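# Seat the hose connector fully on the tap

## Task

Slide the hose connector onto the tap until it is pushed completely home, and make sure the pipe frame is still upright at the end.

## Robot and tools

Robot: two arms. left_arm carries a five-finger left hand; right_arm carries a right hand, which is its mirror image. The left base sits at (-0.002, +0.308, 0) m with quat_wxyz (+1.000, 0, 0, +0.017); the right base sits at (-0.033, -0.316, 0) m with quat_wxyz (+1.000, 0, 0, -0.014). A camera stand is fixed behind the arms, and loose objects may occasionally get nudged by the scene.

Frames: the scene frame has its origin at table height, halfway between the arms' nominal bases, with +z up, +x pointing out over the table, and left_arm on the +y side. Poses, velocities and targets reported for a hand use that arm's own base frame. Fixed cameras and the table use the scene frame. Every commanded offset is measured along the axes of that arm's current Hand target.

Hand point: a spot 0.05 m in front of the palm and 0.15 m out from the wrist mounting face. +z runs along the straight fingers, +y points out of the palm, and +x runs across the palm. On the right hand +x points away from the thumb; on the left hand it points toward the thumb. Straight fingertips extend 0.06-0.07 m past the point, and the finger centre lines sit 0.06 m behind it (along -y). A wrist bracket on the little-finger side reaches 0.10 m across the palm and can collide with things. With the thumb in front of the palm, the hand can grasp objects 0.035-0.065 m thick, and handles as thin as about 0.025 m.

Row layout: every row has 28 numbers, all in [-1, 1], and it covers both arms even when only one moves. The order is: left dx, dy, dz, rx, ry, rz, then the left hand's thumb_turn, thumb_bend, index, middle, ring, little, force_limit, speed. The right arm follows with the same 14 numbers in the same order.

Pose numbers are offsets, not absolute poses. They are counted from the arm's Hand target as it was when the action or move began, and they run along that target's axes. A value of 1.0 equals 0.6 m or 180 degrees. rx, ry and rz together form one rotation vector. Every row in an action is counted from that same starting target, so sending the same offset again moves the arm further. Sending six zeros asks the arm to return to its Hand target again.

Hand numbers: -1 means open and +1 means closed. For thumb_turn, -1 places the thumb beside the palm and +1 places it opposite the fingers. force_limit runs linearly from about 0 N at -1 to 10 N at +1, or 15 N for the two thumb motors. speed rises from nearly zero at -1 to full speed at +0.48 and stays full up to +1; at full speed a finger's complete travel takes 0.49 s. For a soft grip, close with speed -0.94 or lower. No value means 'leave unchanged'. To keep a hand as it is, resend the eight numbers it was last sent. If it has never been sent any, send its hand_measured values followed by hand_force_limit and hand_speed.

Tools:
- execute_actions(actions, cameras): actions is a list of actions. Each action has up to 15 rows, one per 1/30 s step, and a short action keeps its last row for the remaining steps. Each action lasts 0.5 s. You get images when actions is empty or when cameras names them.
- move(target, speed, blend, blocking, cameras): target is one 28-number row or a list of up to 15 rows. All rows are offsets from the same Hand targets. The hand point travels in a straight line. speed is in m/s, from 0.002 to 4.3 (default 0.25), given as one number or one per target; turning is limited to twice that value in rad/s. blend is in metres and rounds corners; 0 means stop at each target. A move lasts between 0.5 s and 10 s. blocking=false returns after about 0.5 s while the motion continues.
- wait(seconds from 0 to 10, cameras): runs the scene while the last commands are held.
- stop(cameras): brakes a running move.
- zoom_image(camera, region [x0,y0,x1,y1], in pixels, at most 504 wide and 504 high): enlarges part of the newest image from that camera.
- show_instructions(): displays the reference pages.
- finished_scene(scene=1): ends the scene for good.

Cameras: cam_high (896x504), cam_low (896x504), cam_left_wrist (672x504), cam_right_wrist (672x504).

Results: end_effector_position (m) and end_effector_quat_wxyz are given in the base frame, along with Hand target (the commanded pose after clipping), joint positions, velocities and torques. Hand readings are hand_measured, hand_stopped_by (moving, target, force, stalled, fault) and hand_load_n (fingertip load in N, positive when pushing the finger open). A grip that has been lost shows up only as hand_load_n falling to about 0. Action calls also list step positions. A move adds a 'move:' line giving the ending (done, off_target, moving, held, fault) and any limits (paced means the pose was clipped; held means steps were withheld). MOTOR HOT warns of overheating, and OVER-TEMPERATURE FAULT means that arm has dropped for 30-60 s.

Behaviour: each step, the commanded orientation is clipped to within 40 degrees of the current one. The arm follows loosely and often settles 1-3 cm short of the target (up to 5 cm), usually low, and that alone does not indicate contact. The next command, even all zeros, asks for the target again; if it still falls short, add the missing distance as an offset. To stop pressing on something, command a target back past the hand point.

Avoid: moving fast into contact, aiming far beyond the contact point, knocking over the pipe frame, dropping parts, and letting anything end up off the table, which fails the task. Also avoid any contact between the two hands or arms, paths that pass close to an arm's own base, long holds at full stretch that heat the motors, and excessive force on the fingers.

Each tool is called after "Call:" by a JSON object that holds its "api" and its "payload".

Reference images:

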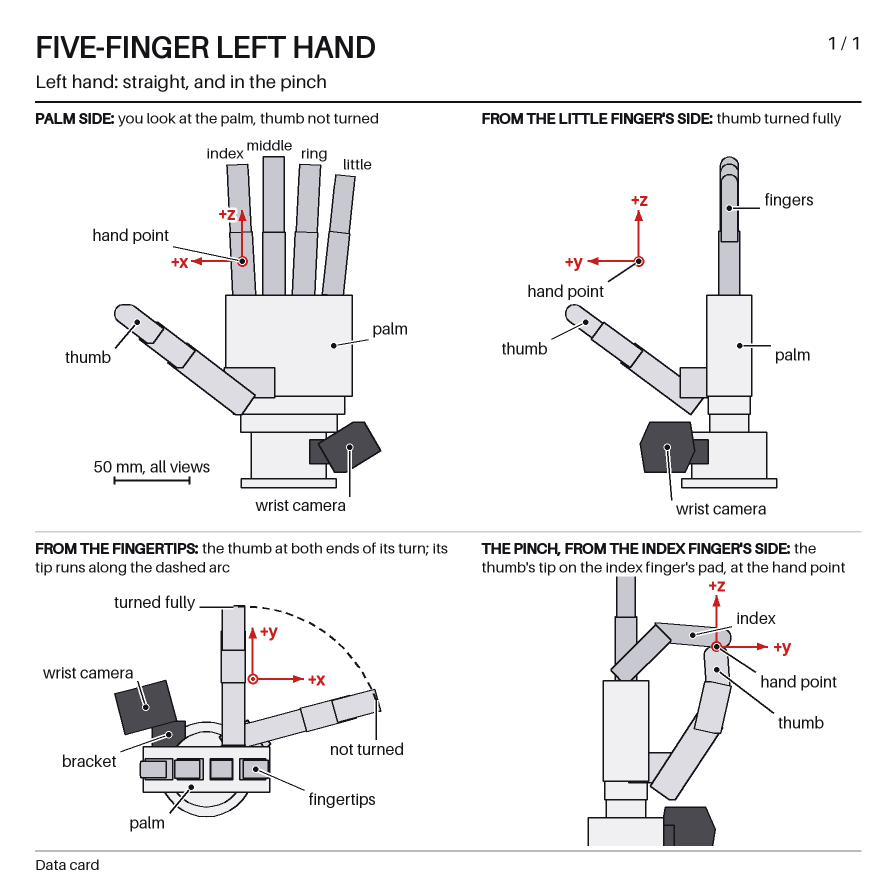

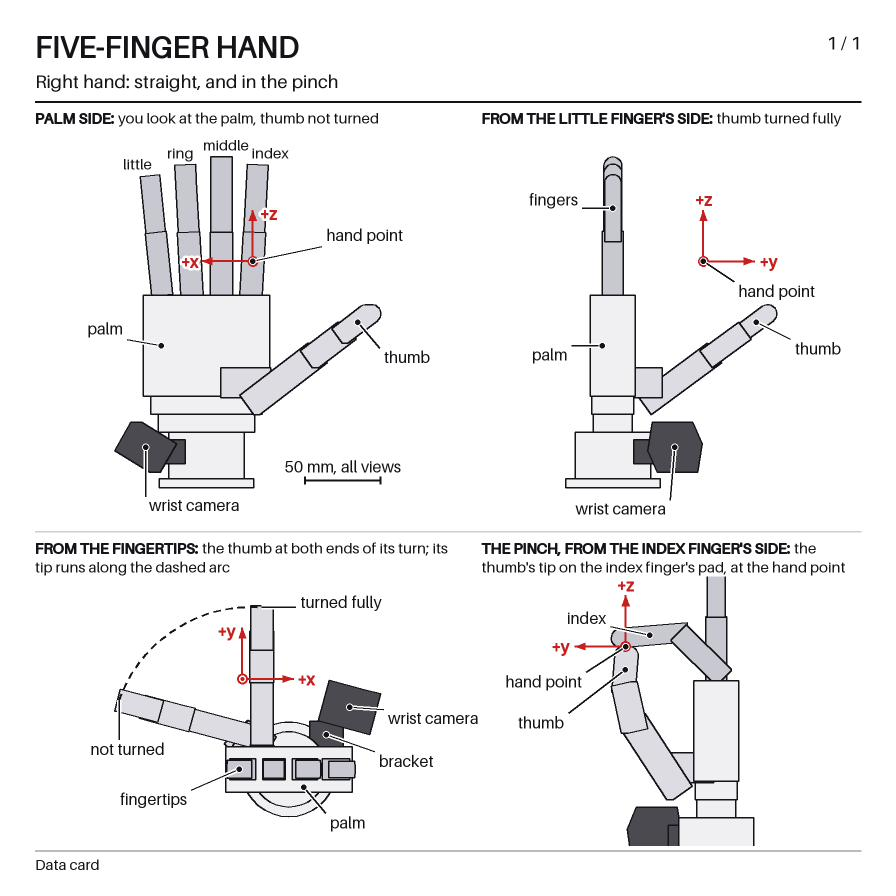

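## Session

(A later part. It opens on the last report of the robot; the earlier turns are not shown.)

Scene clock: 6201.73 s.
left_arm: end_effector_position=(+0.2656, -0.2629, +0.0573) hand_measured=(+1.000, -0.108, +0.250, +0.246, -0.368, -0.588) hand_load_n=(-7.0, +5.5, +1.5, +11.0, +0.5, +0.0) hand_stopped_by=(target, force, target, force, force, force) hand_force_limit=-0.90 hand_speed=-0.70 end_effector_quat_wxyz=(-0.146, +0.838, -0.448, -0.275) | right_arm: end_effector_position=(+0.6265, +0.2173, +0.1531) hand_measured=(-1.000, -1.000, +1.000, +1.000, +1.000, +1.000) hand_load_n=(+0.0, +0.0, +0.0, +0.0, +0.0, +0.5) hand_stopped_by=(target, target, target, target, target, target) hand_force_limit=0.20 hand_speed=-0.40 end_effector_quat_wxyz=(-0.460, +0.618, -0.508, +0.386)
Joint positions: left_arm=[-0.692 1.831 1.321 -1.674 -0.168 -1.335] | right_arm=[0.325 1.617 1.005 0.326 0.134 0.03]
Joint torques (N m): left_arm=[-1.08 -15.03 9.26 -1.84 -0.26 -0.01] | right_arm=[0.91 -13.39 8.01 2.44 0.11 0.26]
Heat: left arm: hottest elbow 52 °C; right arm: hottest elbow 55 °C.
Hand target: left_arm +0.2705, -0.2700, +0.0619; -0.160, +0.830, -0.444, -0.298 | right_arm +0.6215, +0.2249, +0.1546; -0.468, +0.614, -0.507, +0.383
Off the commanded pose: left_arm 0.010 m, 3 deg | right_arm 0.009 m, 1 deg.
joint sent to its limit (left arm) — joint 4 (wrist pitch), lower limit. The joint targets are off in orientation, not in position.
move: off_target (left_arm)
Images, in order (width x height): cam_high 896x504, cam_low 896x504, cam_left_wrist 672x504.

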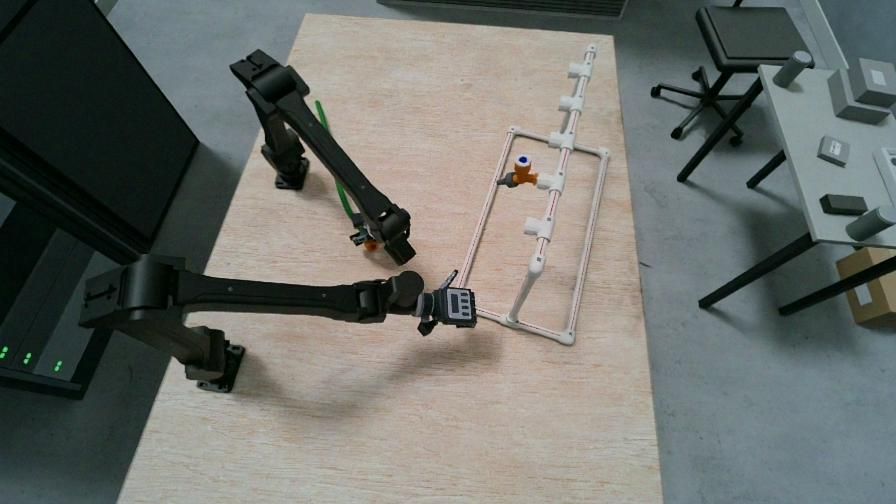

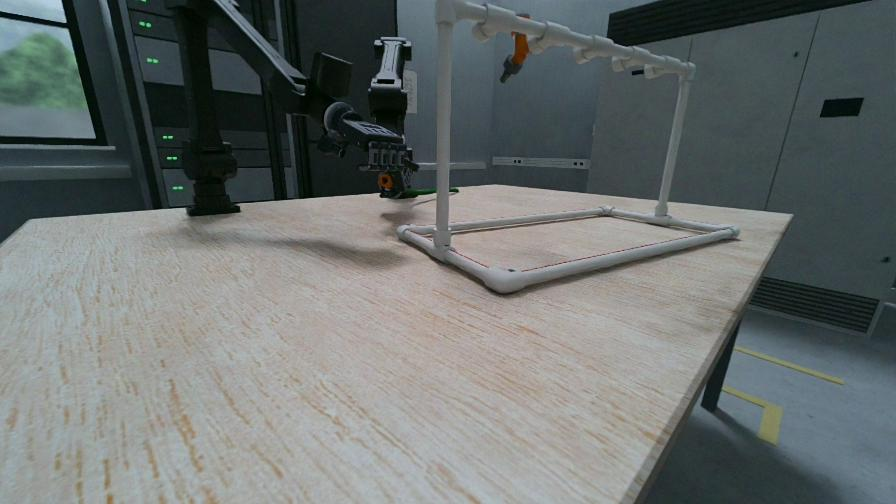

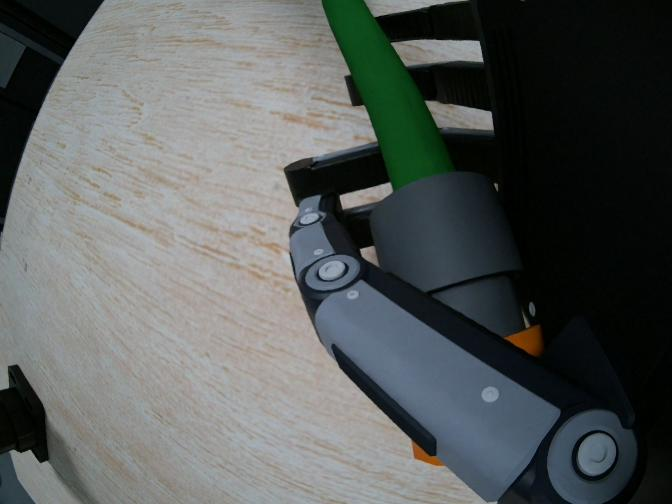

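Call:
{"api": "move", "payload": {"target": [0.0318,0,0.0386,0,0,0,1,0.05,0.25,0.25,0,0,-0.9,-0.7,0,0,0,0,0,0,-1,-1,1,1,1,1,0.2,-0.4], "speed": 0.05, "cameras": ["cam_low","cam_left_wrist"]}}

Call:
{"api": "zoom_image", "payload": {"camera": "cam_low", "region": [340, 130, 480, 220]}}

Scene clock: 6218.97 s.
left_arm: end_effector_position=(+0.2630, -0.2606, +0.0321) hand_measured=(+1.000, -0.108, +0.250, +0.246, -0.368, -0.588) hand_load_n=(-7.0, +6.0, +1.5, +11.0, +0.5, +0.0) hand_stopped_by=(target, force, target, force, force, force) hand_force_limit=-0.90 hand_speed=-0.70 end_effector_quat_wxyz=(-0.157, +0.829, -0.442, -0.304) | right_arm: end_effector_position=(+0.6265, +0.2173, +0.1531) hand_measured=(-1.000, -1.000, +1.000, +1.000, +1.000, +1.000) hand_load_n=(+0.0, +0.0, +0.0, +0.0, +0.0, +0.0) hand_stopped_by=(target, target, target, target, target, target) hand_force_limit=0.20 hand_speed=-0.40 end_effector_quat_wxyz=(-0.460, +0.618, -0.508, +0.386)
Joint positions: left_arm=[-0.695 1.904 1.326 -1.674 -0.173 -1.348] | right_arm=[0.325 1.617 1.005 0.326 0.134 0.03]
Joint torques (N m): left_arm=[-1.14 -15.5 8.72 -1.11 -0.26 -0.01] | right_arm=[0.91 -13.45 8.01 2.43 0.12 0.26]
Heat: left arm: hottest elbow 53 °C; right arm: hottest elbow 54 °C.
Hand target: left_arm +0.2703, -0.2700, +0.0318; -0.160, +0.830, -0.444, -0.298 | right_arm +0.6215, +0.2249, +0.1546; -0.468, +0.614, -0.507, +0.383
Off the commanded pose: left_arm 0.012 m, 1 deg | right_arm 0.009 m, 1 deg.
move: off_target (left_arm)
Images, in order (width x height): cam_low 896x504, cam_left_wrist 672x504.

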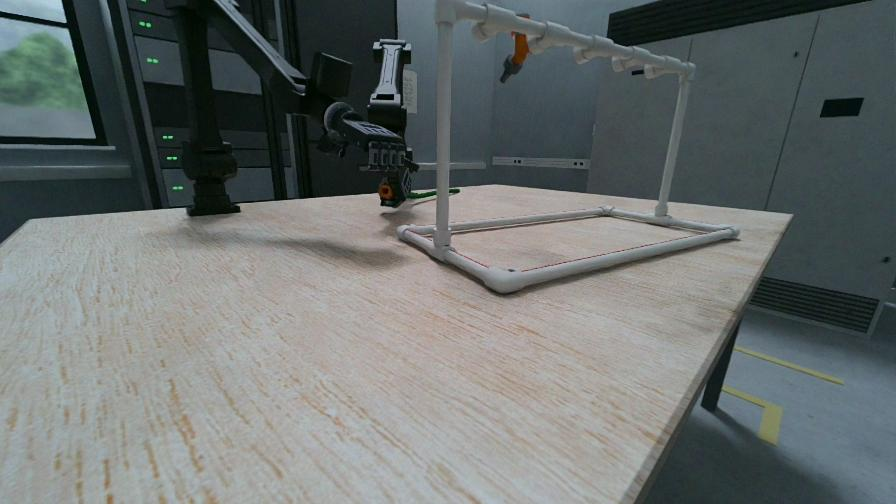

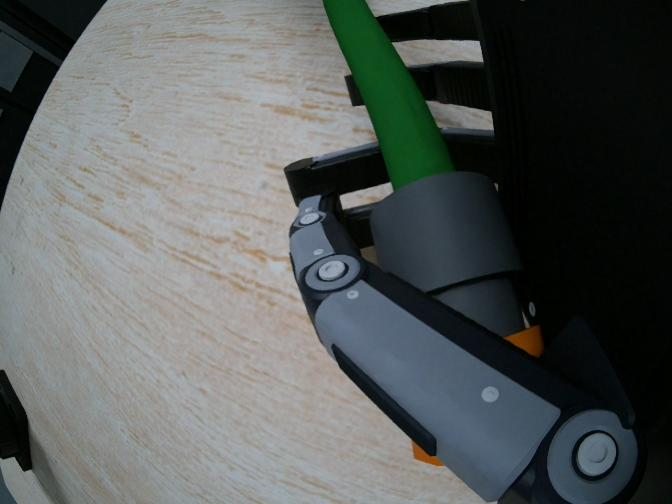

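Scaled by 3.600.

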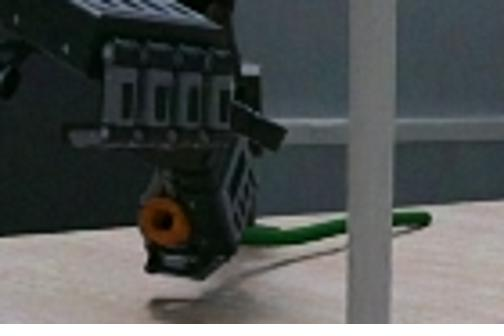

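Call:
{"api": "move", "payload": {"target": [0.0085,0,0.0103,0,0,0,1,0.05,0.25,0.25,0,0,-0.9,-0.7,0,0,0,0,0,0,-1,-1,1,1,1,1,0.2,-0.4], "speed": 0.03, "cameras": ["cam_low"]}}

Call:
{"api": "zoom_image", "payload": {"camera": "cam_low", "region": [340, 130, 480, 220]}}

Scene clock: 6231.40 s.
left_arm: end_effector_position=(+0.2632, -0.2607, +0.0281) hand_measured=(+1.000, -0.108, +0.250, +0.246, -0.368, -0.588) hand_load_n=(-7.0, +6.0, +1.5, +11.0, +0.5, +0.0) hand_stopped_by=(target, force, target, force, force, force) hand_force_limit=-0.90 hand_speed=-0.70 end_effector_quat_wxyz=(-0.158, +0.829, -0.442, -0.306) | right_arm: end_effector_position=(+0.6265, +0.2173, +0.1531) hand_measured=(-1.000, -1.000, +1.000, +1.000, +1.000, +1.000) hand_load_n=(+0.0, +0.0, +0.0, +0.0, +0.0, +0.0) hand_stopped_by=(target, target, target, target, target, target) hand_force_limit=0.20 hand_speed=-0.40 end_effector_quat_wxyz=(-0.460, +0.618, -0.508, +0.386)
Joint positions: left_arm=[-0.695 1.913 1.326 -1.669 -0.173 -1.349] | right_arm=[0.325 1.617 1.005 0.326 0.134 0.03]
Joint torques (N m): left_arm=[-1.14 -15.62 8.23 -0.58 -0.26 0] | right_arm=[0.73 -13.39 8.03 2.43 0.11 0.26]
Heat: left arm: hottest elbow 53 °C; right arm: hottest elbow 53 °C.
Hand target: left_arm +0.2703, -0.2700, +0.0238; -0.160, +0.830, -0.444, -0.298 | right_arm +0.6215, +0.2249, +0.1546; -0.468, +0.614, -0.507, +0.383
Off the commanded pose: left_arm 0.012 m, 1 deg | right_arm 0.009 m, 1 deg.
move: off_target (left_arm)
Images, in order (width x height): cam_low 896x504.

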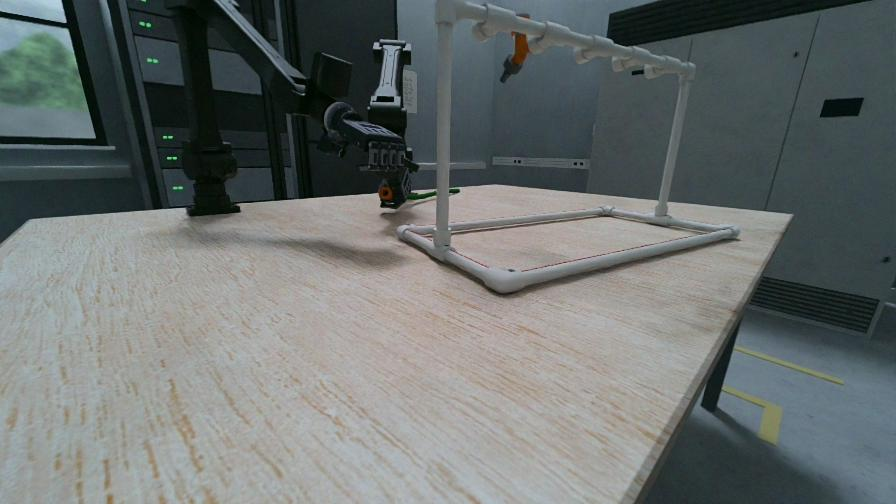

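Scaled by 3.600.

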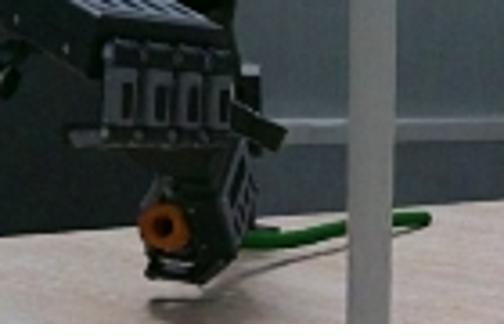

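Call:
{"api": "move", "payload": {"target": [[0,0,0,0,0,0,1,-0.6,0.25,0.25,0,0,-0.5,-0.8,0,0,0,0,0,0,-1,-1,1,1,1,1,0.2,-0.4],[0,0,0,0,0,0,-0.2,-1,0.25,0.25,0,0,-0.5,-0.5,0,0,0,0,0,0,-1,-1,1,1,1,1,0.2,-0.4]], "speed": 0.05, "cameras": ["cam_low","cam_left_wrist","cam_high"]}}

Call:
{"api": "zoom_image", "payload": {"camera": "cam_low", "region": [340, 130, 480, 220]}}

Scene clock: 6248.70 s.
left_arm: end_effector_position=(+0.2635, -0.2606, +0.0279) hand_measured=(-0.200, -1.000, +0.250, +0.248, -0.368, -0.588) hand_load_n=(-0.5, +0.0, +0.0, +0.5, +0.0, +0.0) hand_stopped_by=(target, target, target, force, force, force) hand_force_limit=-0.50 hand_speed=-0.50 end_effector_quat_wxyz=(-0.159, +0.829, -0.440, -0.306) | right_arm: end_effector_position=(+0.6265, +0.2173, +0.1531) hand_measured=(-1.000, -1.000, +1.000, +1.000, +1.000, +1.000) hand_load_n=(+0.0, +0.0, +0.0, +0.0, +0.0, +0.0) hand_stopped_by=(target, target, target, target, target, target) hand_force_limit=0.20 hand_speed=-0.40 end_effector_quat_wxyz=(-0.460, +0.618, -0.508, +0.386)
Joint positions: left_arm=[-0.695 1.913 1.326 -1.669 -0.174 -1.352] | right_arm=[0.325 1.617 1.005 0.326 0.134 0.03]
Joint torques (N m): left_arm=[-1.14 -15.38 8.23 -0.57 -0.19 0.04] | right_arm=[0.79 -13.33 8.01 2.44 0.11 0.26]
Heat: left arm: hottest elbow 53 °C; right arm: hottest elbow 52 °C.
Hand target: left_arm +0.2704, -0.2700, +0.0238; -0.160, +0.830, -0.444, -0.298 | right_arm +0.6215, +0.2249, +0.1546; -0.468, +0.614, -0.507, +0.383
Off the commanded pose: left_arm 0.012 m, 1 deg | right_arm 0.009 m, 1 deg.
move: off_target (left_arm); target 2's new numbers were sent with left_arm's hand 0.012 m and 1 deg from that target
Images, in order (width x height): cam_high 896x504, cam_low 896x504, cam_left_wrist 672x504.

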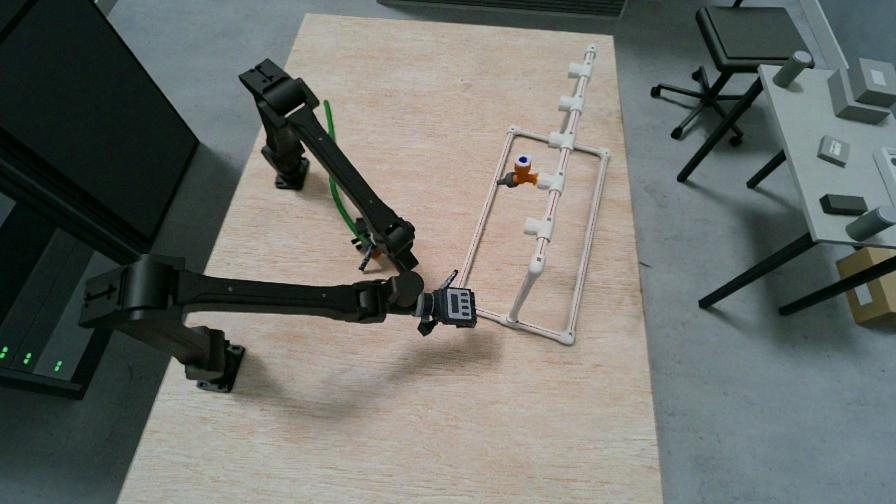

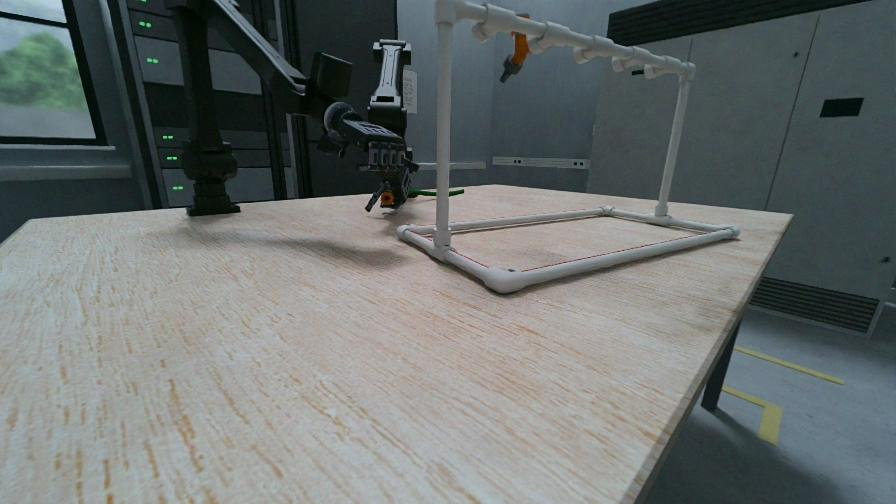

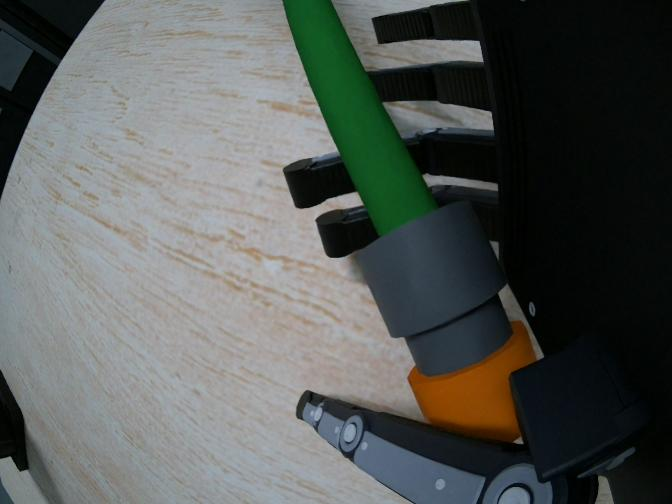

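Scaled by 3.600.

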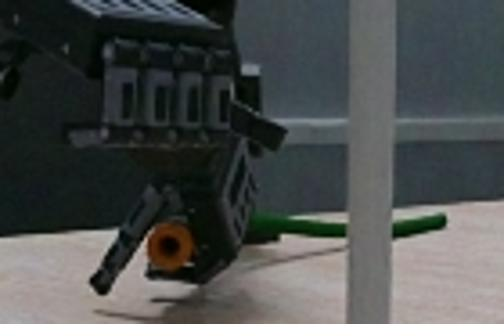

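Call:
{"api": "move", "payload": {"target": [[0,0,0,0,0,0,-1,-1,0.25,0.25,0,0,-0.5,-0.5,0.1308,0.0063,-0.0248,0,0,0,-1,-1,1,1,1,1,0.2,-0.4],[0,-0.14,0,0,0,0,-1,-1,0.25,0.25,0,0,-0.5,-0.5,0.1308,0.0063,-0.0248,0,0,0,-1,-1,1,1,1,1,0.2,-0.4]], "speed": 0.08, "cameras": ["cam_low","cam_left_wrist","cam_high"]}}

Scene clock: 6264.13 s.
left_arm: end_effector_position=(+0.3282, -0.2222, +0.0302) hand_measured=(-1.000, -1.000, +0.250, +0.248, -0.368, -0.588) hand_load_n=(-3.5, +0.5, +0.0, +1.5, +0.0, +0.0) hand_stopped_by=(target, target, target, force, force, force) hand_force_limit=-0.50 hand_speed=-0.50 end_effector_quat_wxyz=(-0.159, +0.828, -0.448, -0.298) | right_arm: end_effector_position=(+0.6228, +0.1519, +0.1525) hand_measured=(-1.000, -1.000, +1.000, +1.000, +1.000, +1.000) hand_load_n=(+0.0, +0.0, +0.0, +0.0, +0.0, +0.0) hand_stopped_by=(target, target, target, target, target, target) hand_force_limit=0.20 hand_speed=-0.40 end_effector_quat_wxyz=(-0.467, +0.616, -0.512, +0.375)
Joint positions: left_arm=[-0.559 1.962 1.422 -1.675 -0.266 -1.227] | right_arm=[0.186 1.572 0.947 0.34 -0.015 0.013]
Joint torques (N m): left_arm=[0.32 -15.68 8.85 -0.79 -0.43 0.03] | right_arm=[-0.91 -12.75 7.92 2.47 -0.17 -0.05]
Heat: left arm: hottest elbow 53 °C; right arm: hottest elbow 51 °C.
Hand target: left_arm +0.3404, -0.2234, +0.0240; -0.160, +0.830, -0.444, -0.298 | right_arm +0.6216, +0.1449, +0.1545; -0.468, +0.614, -0.507, +0.383
Off the commanded pose: left_arm 0.014 m, 1 deg | right_arm 0.007 m, 1 deg.
move: off_target (left_arm)
Images, in order (width x height): cam_high 896x504, cam_low 896x504, cam_left_wrist 672x504.

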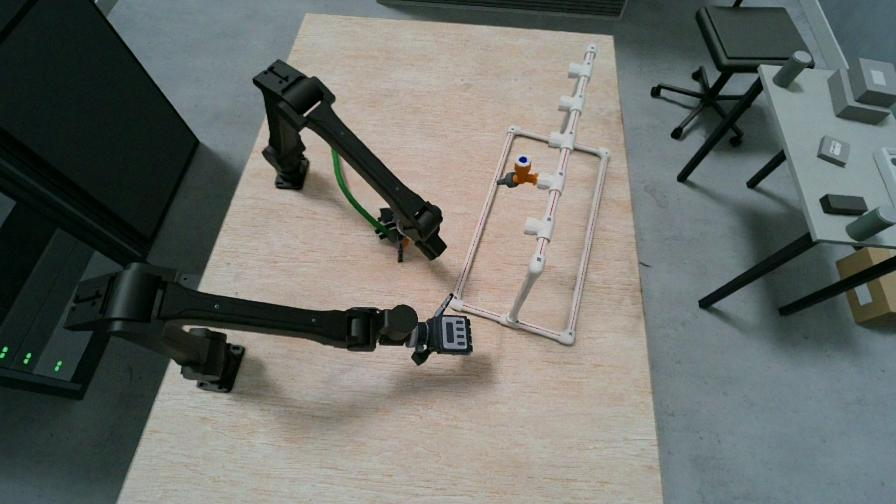

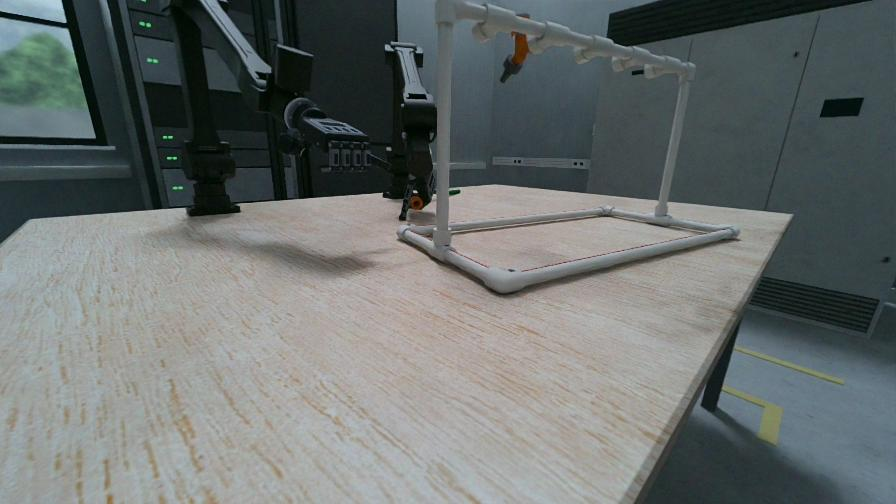

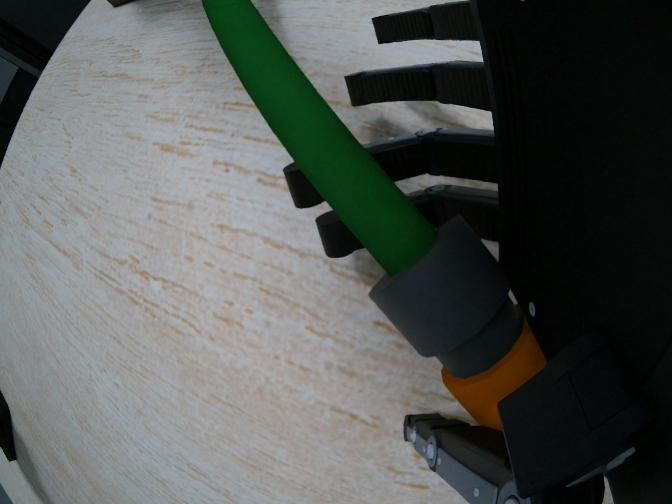

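Call:
{"api": "move", "payload": {"target": [[-0.0212,0,-0.0257,0,0,0,-1,-1,-0.2,-0.2,-0.5,-0.7,-0.5,-0.6,0,0,0,0,0,0,-1,-1,1,1,1,1,0.2,-0.4],[-0.0265,0,-0.0322,0,0,0,-1,-1,-1,-1,-1,-1,-0.5,-0.6,0,0,0,0,0,0,-1,-1,1,1,1,1,0.2,-0.4]], "speed": 0.05, "cameras": ["cam_low","cam_left_wrist","cam_high"]}}

Scene clock: 6275.40 s.
left_arm: end_effector_position=(+0.3305, -0.2241, +0.0567) hand_measured=(-1.000, -1.000, -0.998, -1.000, -1.000, -1.000) hand_load_n=(+0.0, +0.0, -5.0, +0.0, -0.5, +0.0) hand_stopped_by=(target, target, target, target, target, target) hand_force_limit=-0.50 hand_speed=-0.60 end_effector_quat_wxyz=(-0.151, +0.832, -0.454, -0.282) | right_arm: end_effector_position=(+0.6228, +0.1519, +0.1525) hand_measured=(-1.000, -1.000, +1.000, +1.000, +1.000, +1.000) hand_load_n=(+0.0, +0.0, +0.0, +0.0, +0.0, +0.5) hand_stopped_by=(target, target, target, target, target, target) hand_force_limit=0.20 hand_speed=-0.40 end_effector_quat_wxyz=(-0.467, +0.616, -0.512, +0.375)
Joint positions: left_arm=[-0.556 1.91 1.434 -1.7 -0.258 -1.209] | right_arm=[0.186 1.572 0.947 0.34 -0.015 0.013]
Joint torques (N m): left_arm=[0.21 -15.38 8.44 -0.62 -0.67 -0.06] | right_arm=[-0.85 -12.75 7.95 2.43 -0.17 -0.05]
Heat: left arm: hottest elbow 53 °C; right arm: hottest elbow 51 °C.
Hand target: left_arm +0.3403, -0.2235, +0.0491; -0.160, +0.830, -0.444, -0.298 | right_arm +0.6216, +0.1449, +0.1545; -0.468, +0.614, -0.507, +0.383
Off the commanded pose: left_arm 0.013 m, 2 deg | right_arm 0.007 m, 1 deg.
joint read past its limit (left arm) — joint 4 (wrist pitch), lower limit.
joint sent to its limit (left arm) — joint 4 (wrist pitch), lower limit. The joint targets still meet the commanded pose.
move: off_target (left_arm); target 2's new numbers were sent with left_arm's hand 0.011 m and 1 deg from that target
Images, in order (width x height): cam_high 896x504, cam_low 896x504, cam_left_wrist 672x504.

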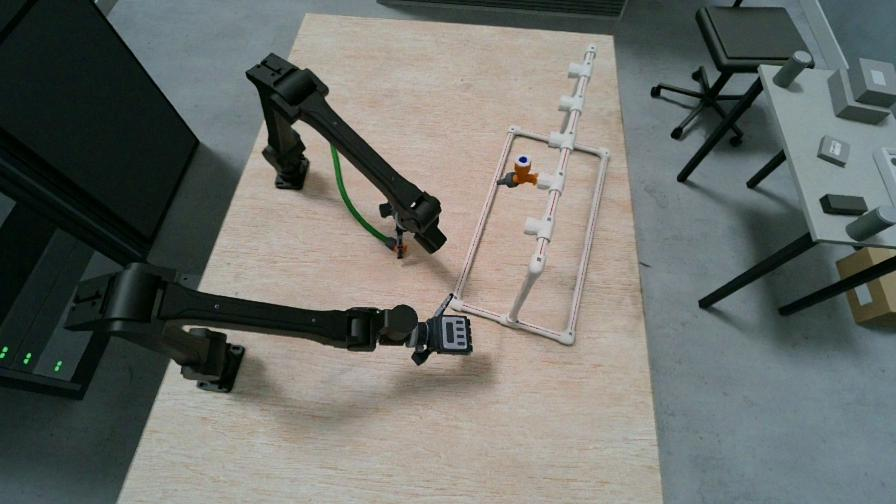

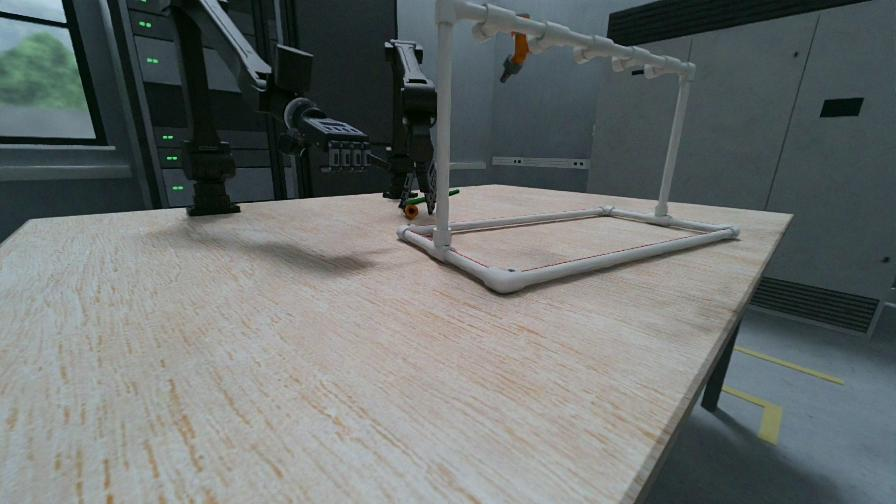

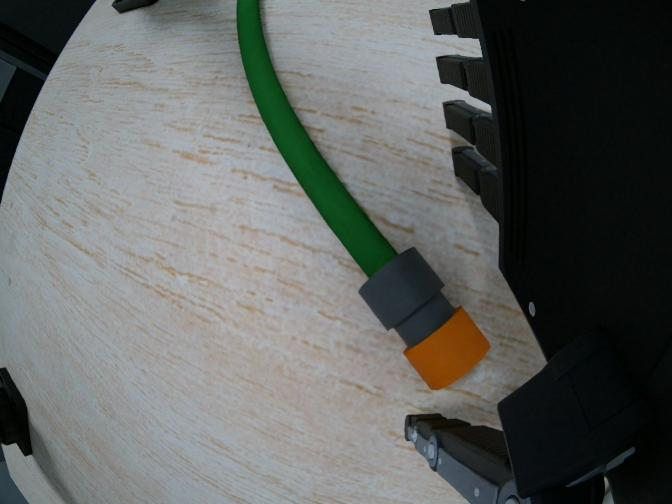

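Call:
{"api": "move", "payload": {"target": [[0,0,0,0,0.22,0,-1,-1,-1,-1,-1,-1,-0.5,-0.6,0.196,0.0095,-0.037,0,0,0,-1,-1,1,1,1,1,0.2,-0.4],[0,0.233,0,0,0.22,0,-1,-1,-1,-1,-1,-1,-0.5,-0.6,0.196,0.0095,-0.037,0,0,0,-1,-1,1,1,1,1,0.2,-0.4]], "speed": 0.1, "cameras": ["cam_low","cam_left_wrist","cam_high"]}}

Scene clock: 6305.63 s.
left_arm: end_effector_position=(+0.2451, -0.2983, +0.0663) hand_measured=(-1.000, -1.000, -1.000, -1.000, -1.000, -1.000) hand_load_n=(+0.0, +0.0, +0.5, +1.0, +0.5, +0.0) hand_stopped_by=(target, target, target, target, target, target) hand_force_limit=-0.50 hand_speed=-0.60 end_effector_quat_wxyz=(-0.009, +0.886, -0.462, +0.025) | right_arm: end_effector_position=(+0.6233, +0.0321, +0.1539) hand_measured=(-1.000, -1.000, +1.000, +1.000, +1.000, +1.000) hand_load_n=(+0.0, +0.0, +0.0, +0.0, +0.5, +0.0) hand_stopped_by=(target, target, target, target, target, target) hand_force_limit=0.20 hand_speed=-0.40 end_effector_quat_wxyz=(-0.470, +0.614, -0.510, +0.376)
Joint positions: left_arm=[-0.725 1.379 0.889 -1.035 -0.029 -1.334] | right_arm=[-0.071 1.556 0.927 0.34 -0.263 -0.058]
Joint torques (N m): left_arm=[-2.55 -8.76 5.87 0.96 1.21 -0.05] | right_arm=[-1.03 -12.28 8.34 2.07 -0.24 -0.05]
Heat: left arm: hottest elbow 53 °C; right arm: hottest elbow 51 °C.
Hand target: left_arm +0.2240, -0.3010, +0.0489; +0.000, +0.882, -0.472, +0.001 | right_arm +0.6217, +0.0251, +0.1545; -0.468, +0.614, -0.507, +0.383
Off the commanded pose: left_arm 0.028 m, 3 deg | right_arm 0.007 m, 1 deg.
move: off_target (left_arm)
Images, in order (width x height): cam_high 896x504, cam_low 896x504, cam_left_wrist 672x504.

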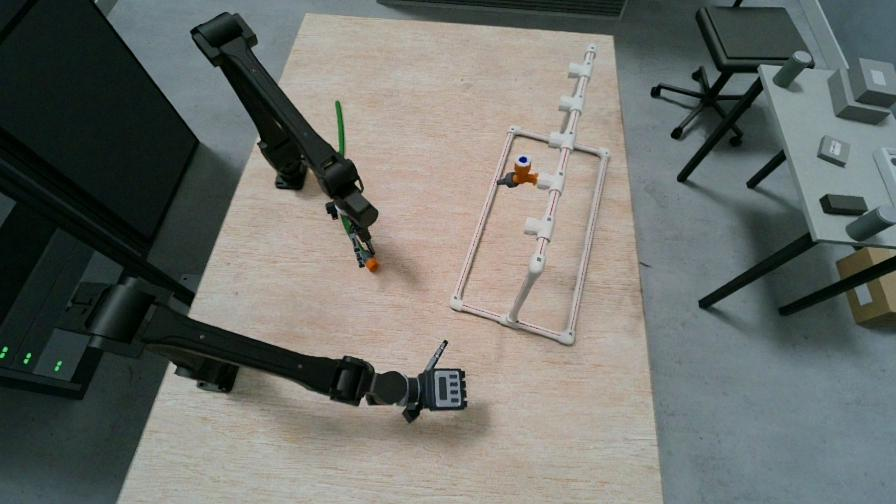

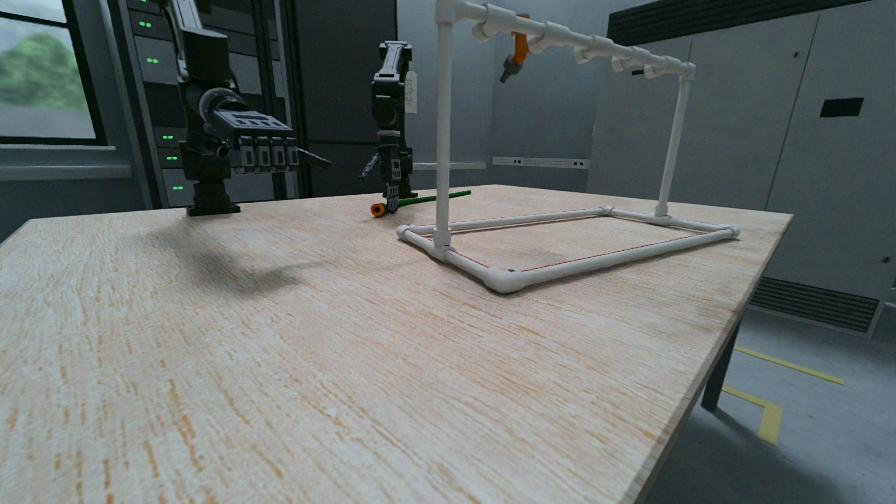

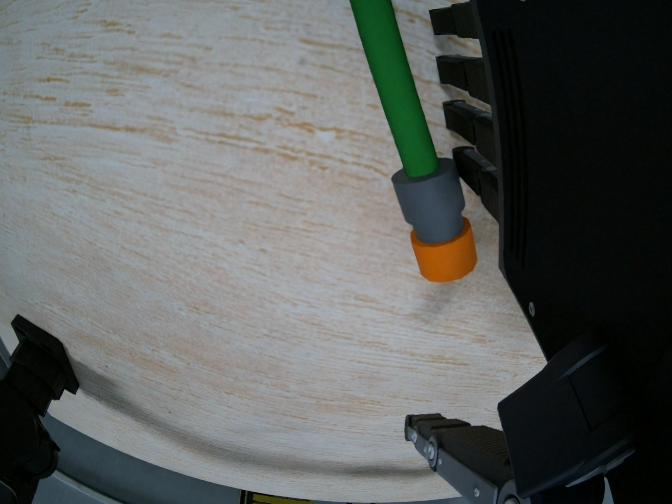

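Call:
{"api": "move", "payload": {"target": [[-0.055,0.083,0,0,0,0,-1,-1,-1,-1,-1,-1,-0.5,-0.6,0,0,0,0,0,0,-1,-1,1,1,1,1,0.2,-0.4],[-0.03,0.06,0,0,0,0,-1,-1,-1,-1,-1,-1,-0.5,-0.6,0,0,0,0,0,0,-1,-1,1,1,1,1,0.2,-0.4],[-0.03,0.0,-0.25,0,0,0,-1,-1,-1,-1,-1,-1,-0.5,-0.6,0,0,0,0,0,0,-1,-1,1,1,1,1,0.2,-0.4]], "speed": 0.12, "cameras": ["cam_high"]}}

Scene clock: 6318.53 s.
left_arm: end_effector_position=(+0.2044, -0.2805, +0.1821) hand_measured=(-1.000, -1.000, -1.000, -1.000, -1.000, -1.000) hand_load_n=(+0.0, +0.0, +0.0, +0.0, +0.0, +0.0) hand_stopped_by=(target, target, target, target, target, target) hand_force_limit=-0.50 hand_speed=-0.60 end_effector_quat_wxyz=(-0.005, +0.882, -0.471, -0.013) | right_arm: end_effector_position=(+0.6233, +0.0321, +0.1539) hand_measured=(-1.000, -1.000, +1.000, +1.000, +1.000, +1.000) hand_load_n=(+0.0, +0.0, +0.0, +0.0, +0.0, +0.0) hand_stopped_by=(target, target, target, target, target, target) hand_force_limit=0.20 hand_speed=-0.40 end_effector_quat_wxyz=(-0.470, +0.614, -0.510, +0.376)
Joint positions: left_arm=[-0.752 1.218 1.064 -1.446 -0.004 -1.341] | right_arm=[-0.071 1.556 0.927 0.34 -0.263 -0.058]
Joint torques (N m): left_arm=[0.21 -8.82 11.69 -0.18 0.14 0.09] | right_arm=[-1.03 -12.22 8.36 2.09 -0.24 -0.05]
Heat: left arm: hottest elbow 52 °C; right arm: hottest elbow 51 °C.
Hand target: left_arm +0.2138, -0.2860, +0.1988; +0.000, +0.882, -0.472, +0.001 | right_arm +0.6217, +0.0251, +0.1545; -0.468, +0.614, -0.507, +0.383
Off the commanded pose: left_arm 0.020 m, 2 deg | right_arm 0.007 m, 1 deg.
move: off_target (left_arm)
Images, in order (width x height): cam_high 896x504.

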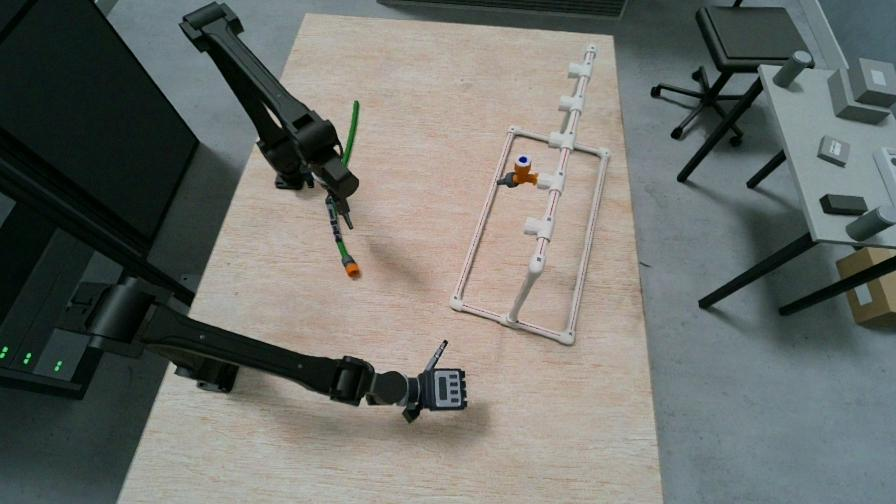

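Call:
{"api": "move", "payload": {"target": [-0.3364,-0.6492,-0.135,0.2438,0.4551,-0.2438,-1,-1,-1,-1,-1,-1,-0.5,-0.6,-0.277,-0.0858,-0.0943,0.1163,-0.0197,0.502,-1,-1,-1,-1,-1,-1,-0.5,0.0], "speed": 0.25, "cameras": ["all"]}}

Scene clock: 6379.53 s.
left_arm: end_effector_position=(+0.4257, +0.0962, +0.2828) hand_measured=(-1.000, -1.000, -1.000, -1.000, -1.000, -1.000) hand_load_n=(+0.0, +0.0, +0.0, +0.0, +0.0, +0.0) hand_stopped_by=(target, target, target, target, target, target) hand_force_limit=-0.50 hand_speed=-0.60 end_effector_quat_wxyz=(-0.001, +0.708, -0.005, +0.706) | right_arm: end_effector_position=(+0.5533, +0.1754, +0.2307) hand_measured=(-1.000, -1.000, -1.000, -1.000, -1.000, -1.000) hand_load_n=(+0.0, +0.0, +0.0, +0.0, +0.0, +0.0) hand_stopped_by=(target, target, target, target, target, target) hand_force_limit=-0.50 hand_speed=0.00 end_effector_quat_wxyz=(+0.711, -0.001, +0.703, -0.006)
Joint positions: left_arm=[0.599 1.11 0.409 0.697 0.603 -1.56] | right_arm=[0.315 1.555 0.596 0.971 0.322 1.558]
Joint torques (N m): left_arm=[-0.26 -5.48 7.95 3.11 -0.07 -0.06] | right_arm=[0.56 -7.77 5.91 2.51 0.09 0.28]
Heat: left arm: hottest elbow 59 °C; right arm: hottest elbow 51 °C.
Hand target: left_arm +0.4259, +0.0979, +0.2802; +0.000, +0.707, -0.001, +0.707 | right_arm +0.5499, +0.1802, +0.2201; +0.707, +0.000, +0.707, +0.000
Off the commanded pose: left_arm 0.003 m, 1 deg | right_arm 0.012 m, 1 deg.
move: off_target (right_arm)

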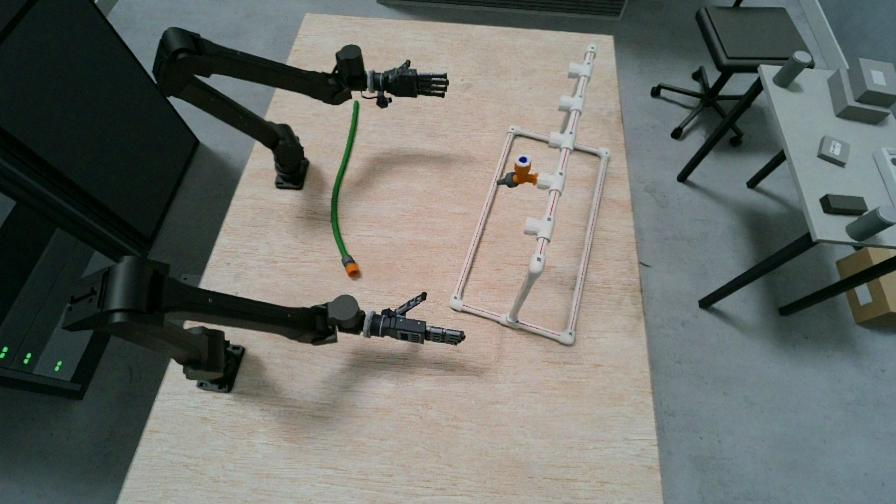

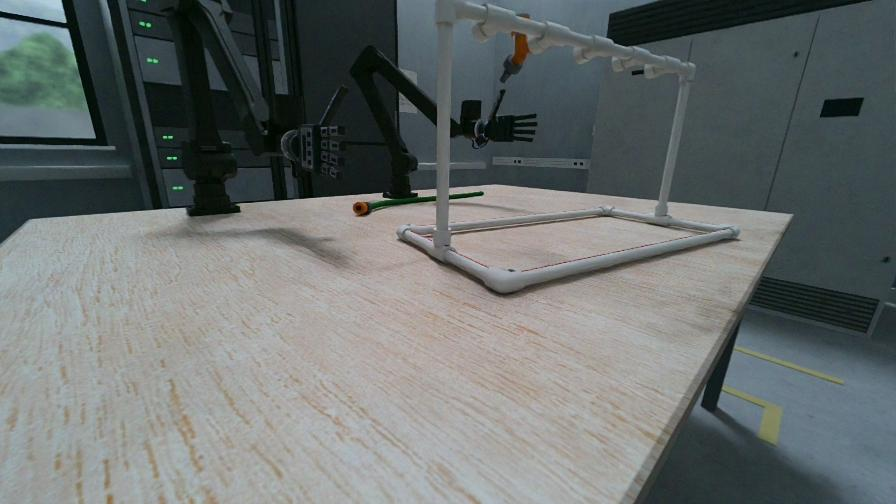

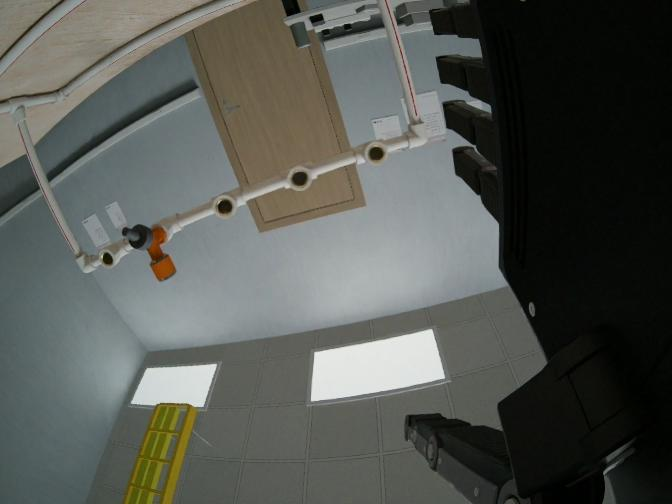

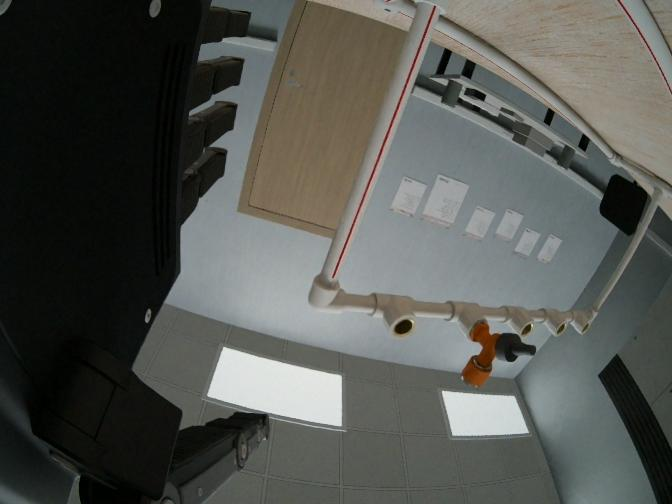

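Call:
{"api": "move", "payload": {"target": [-0.2,-0.153,0.623,0,0,0,-1,-1,-1,-1,-1,-1,-0.5,-0.6,0.05,0.075,0.2,0,0,0,-1,-1,-1,-1,-1,-1,-0.5,0.0], "speed": 0.25, "cameras": ["cam_high","cam_left_wrist","cam_right_wrist"]}}

Scene clock: 6389.63 s.
left_arm: end_effector_position=(+0.7876, +0.1907, +0.1644) hand_measured=(-1.000, -1.000, -1.000, -1.000, -1.000, -1.000) hand_load_n=(+0.0, +0.0, +0.0, +0.0, +0.0, +0.0) hand_stopped_by=(target, target, target, target, target, target) hand_force_limit=-0.50 hand_speed=-0.60 end_effector_quat_wxyz=(-0.006, +0.706, -0.002, +0.708) | right_arm: end_effector_position=(+0.6597, +0.2134, +0.1895) hand_measured=(-1.000, -1.000, -1.000, -1.000, -1.000, -1.000) hand_load_n=(+0.0, +0.0, +0.0, +0.0, +0.0, +0.0) hand_stopped_by=(target, target, target, target, target, target) hand_force_limit=-0.50 hand_speed=0.00 end_effector_quat_wxyz=(+0.706, -0.002, +0.708, -0.008)
Joint positions: left_arm=[0.4 2.187 1.414 0.775 0.394 -1.561] | right_arm=[0.322 1.865 0.905 0.956 0.331 1.558]
Joint torques (N m): left_arm=[-1.03 -20.72 10.76 1.76 -0.04 -0.1] | right_arm=[0.79 -12.1 10.21 1.37 0.1 0.29]
Heat: left arm: hottest elbow 57 °C; right arm: hottest elbow 50 °C.
Hand target: left_arm +0.7996, +0.1898, +0.1599; +0.000, +0.707, +0.000, +0.707 | right_arm +0.6699, +0.2252, +0.1901; +0.707, +0.000, +0.707, +0.000
Off the commanded pose: left_arm 0.013 m, 1 deg | right_arm 0.016 m, 1 deg.
move: off_target (left_arm, right_arm)
Images, in order (width x height): cam_high 896x504, cam_left_wrist 672x504, cam_right_wrist 672x504.

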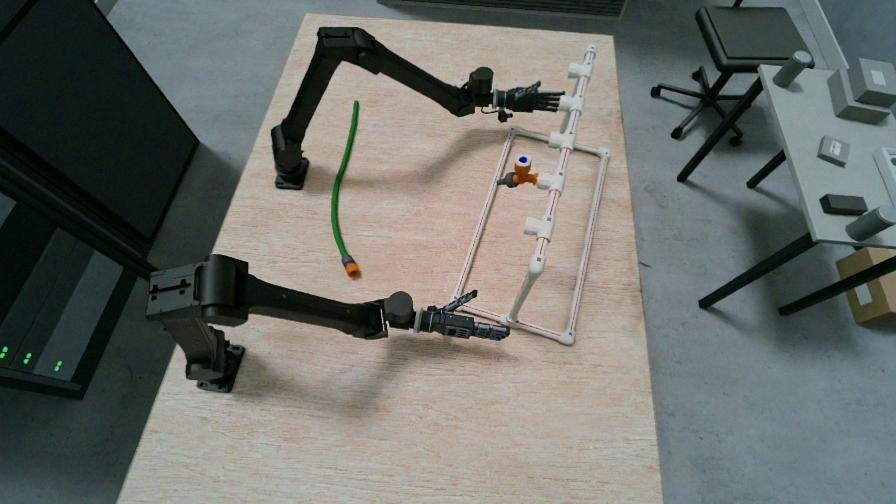

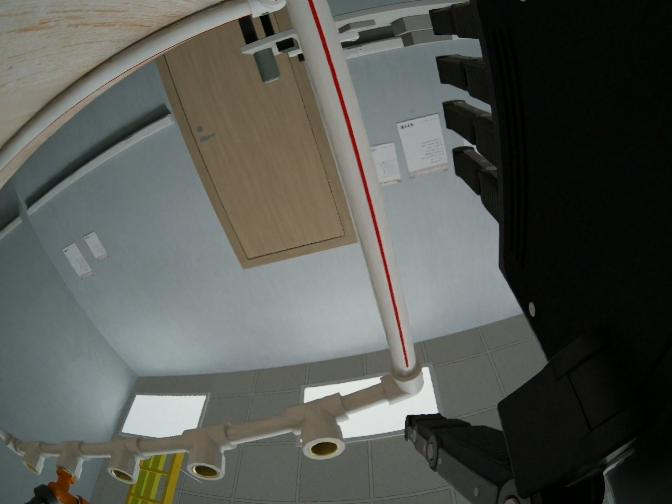

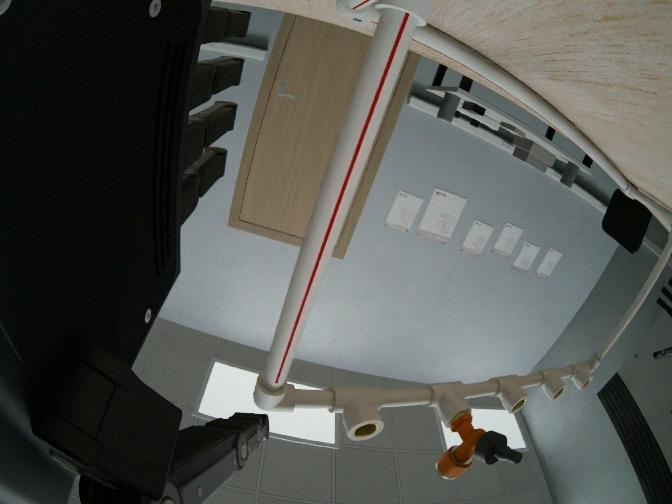

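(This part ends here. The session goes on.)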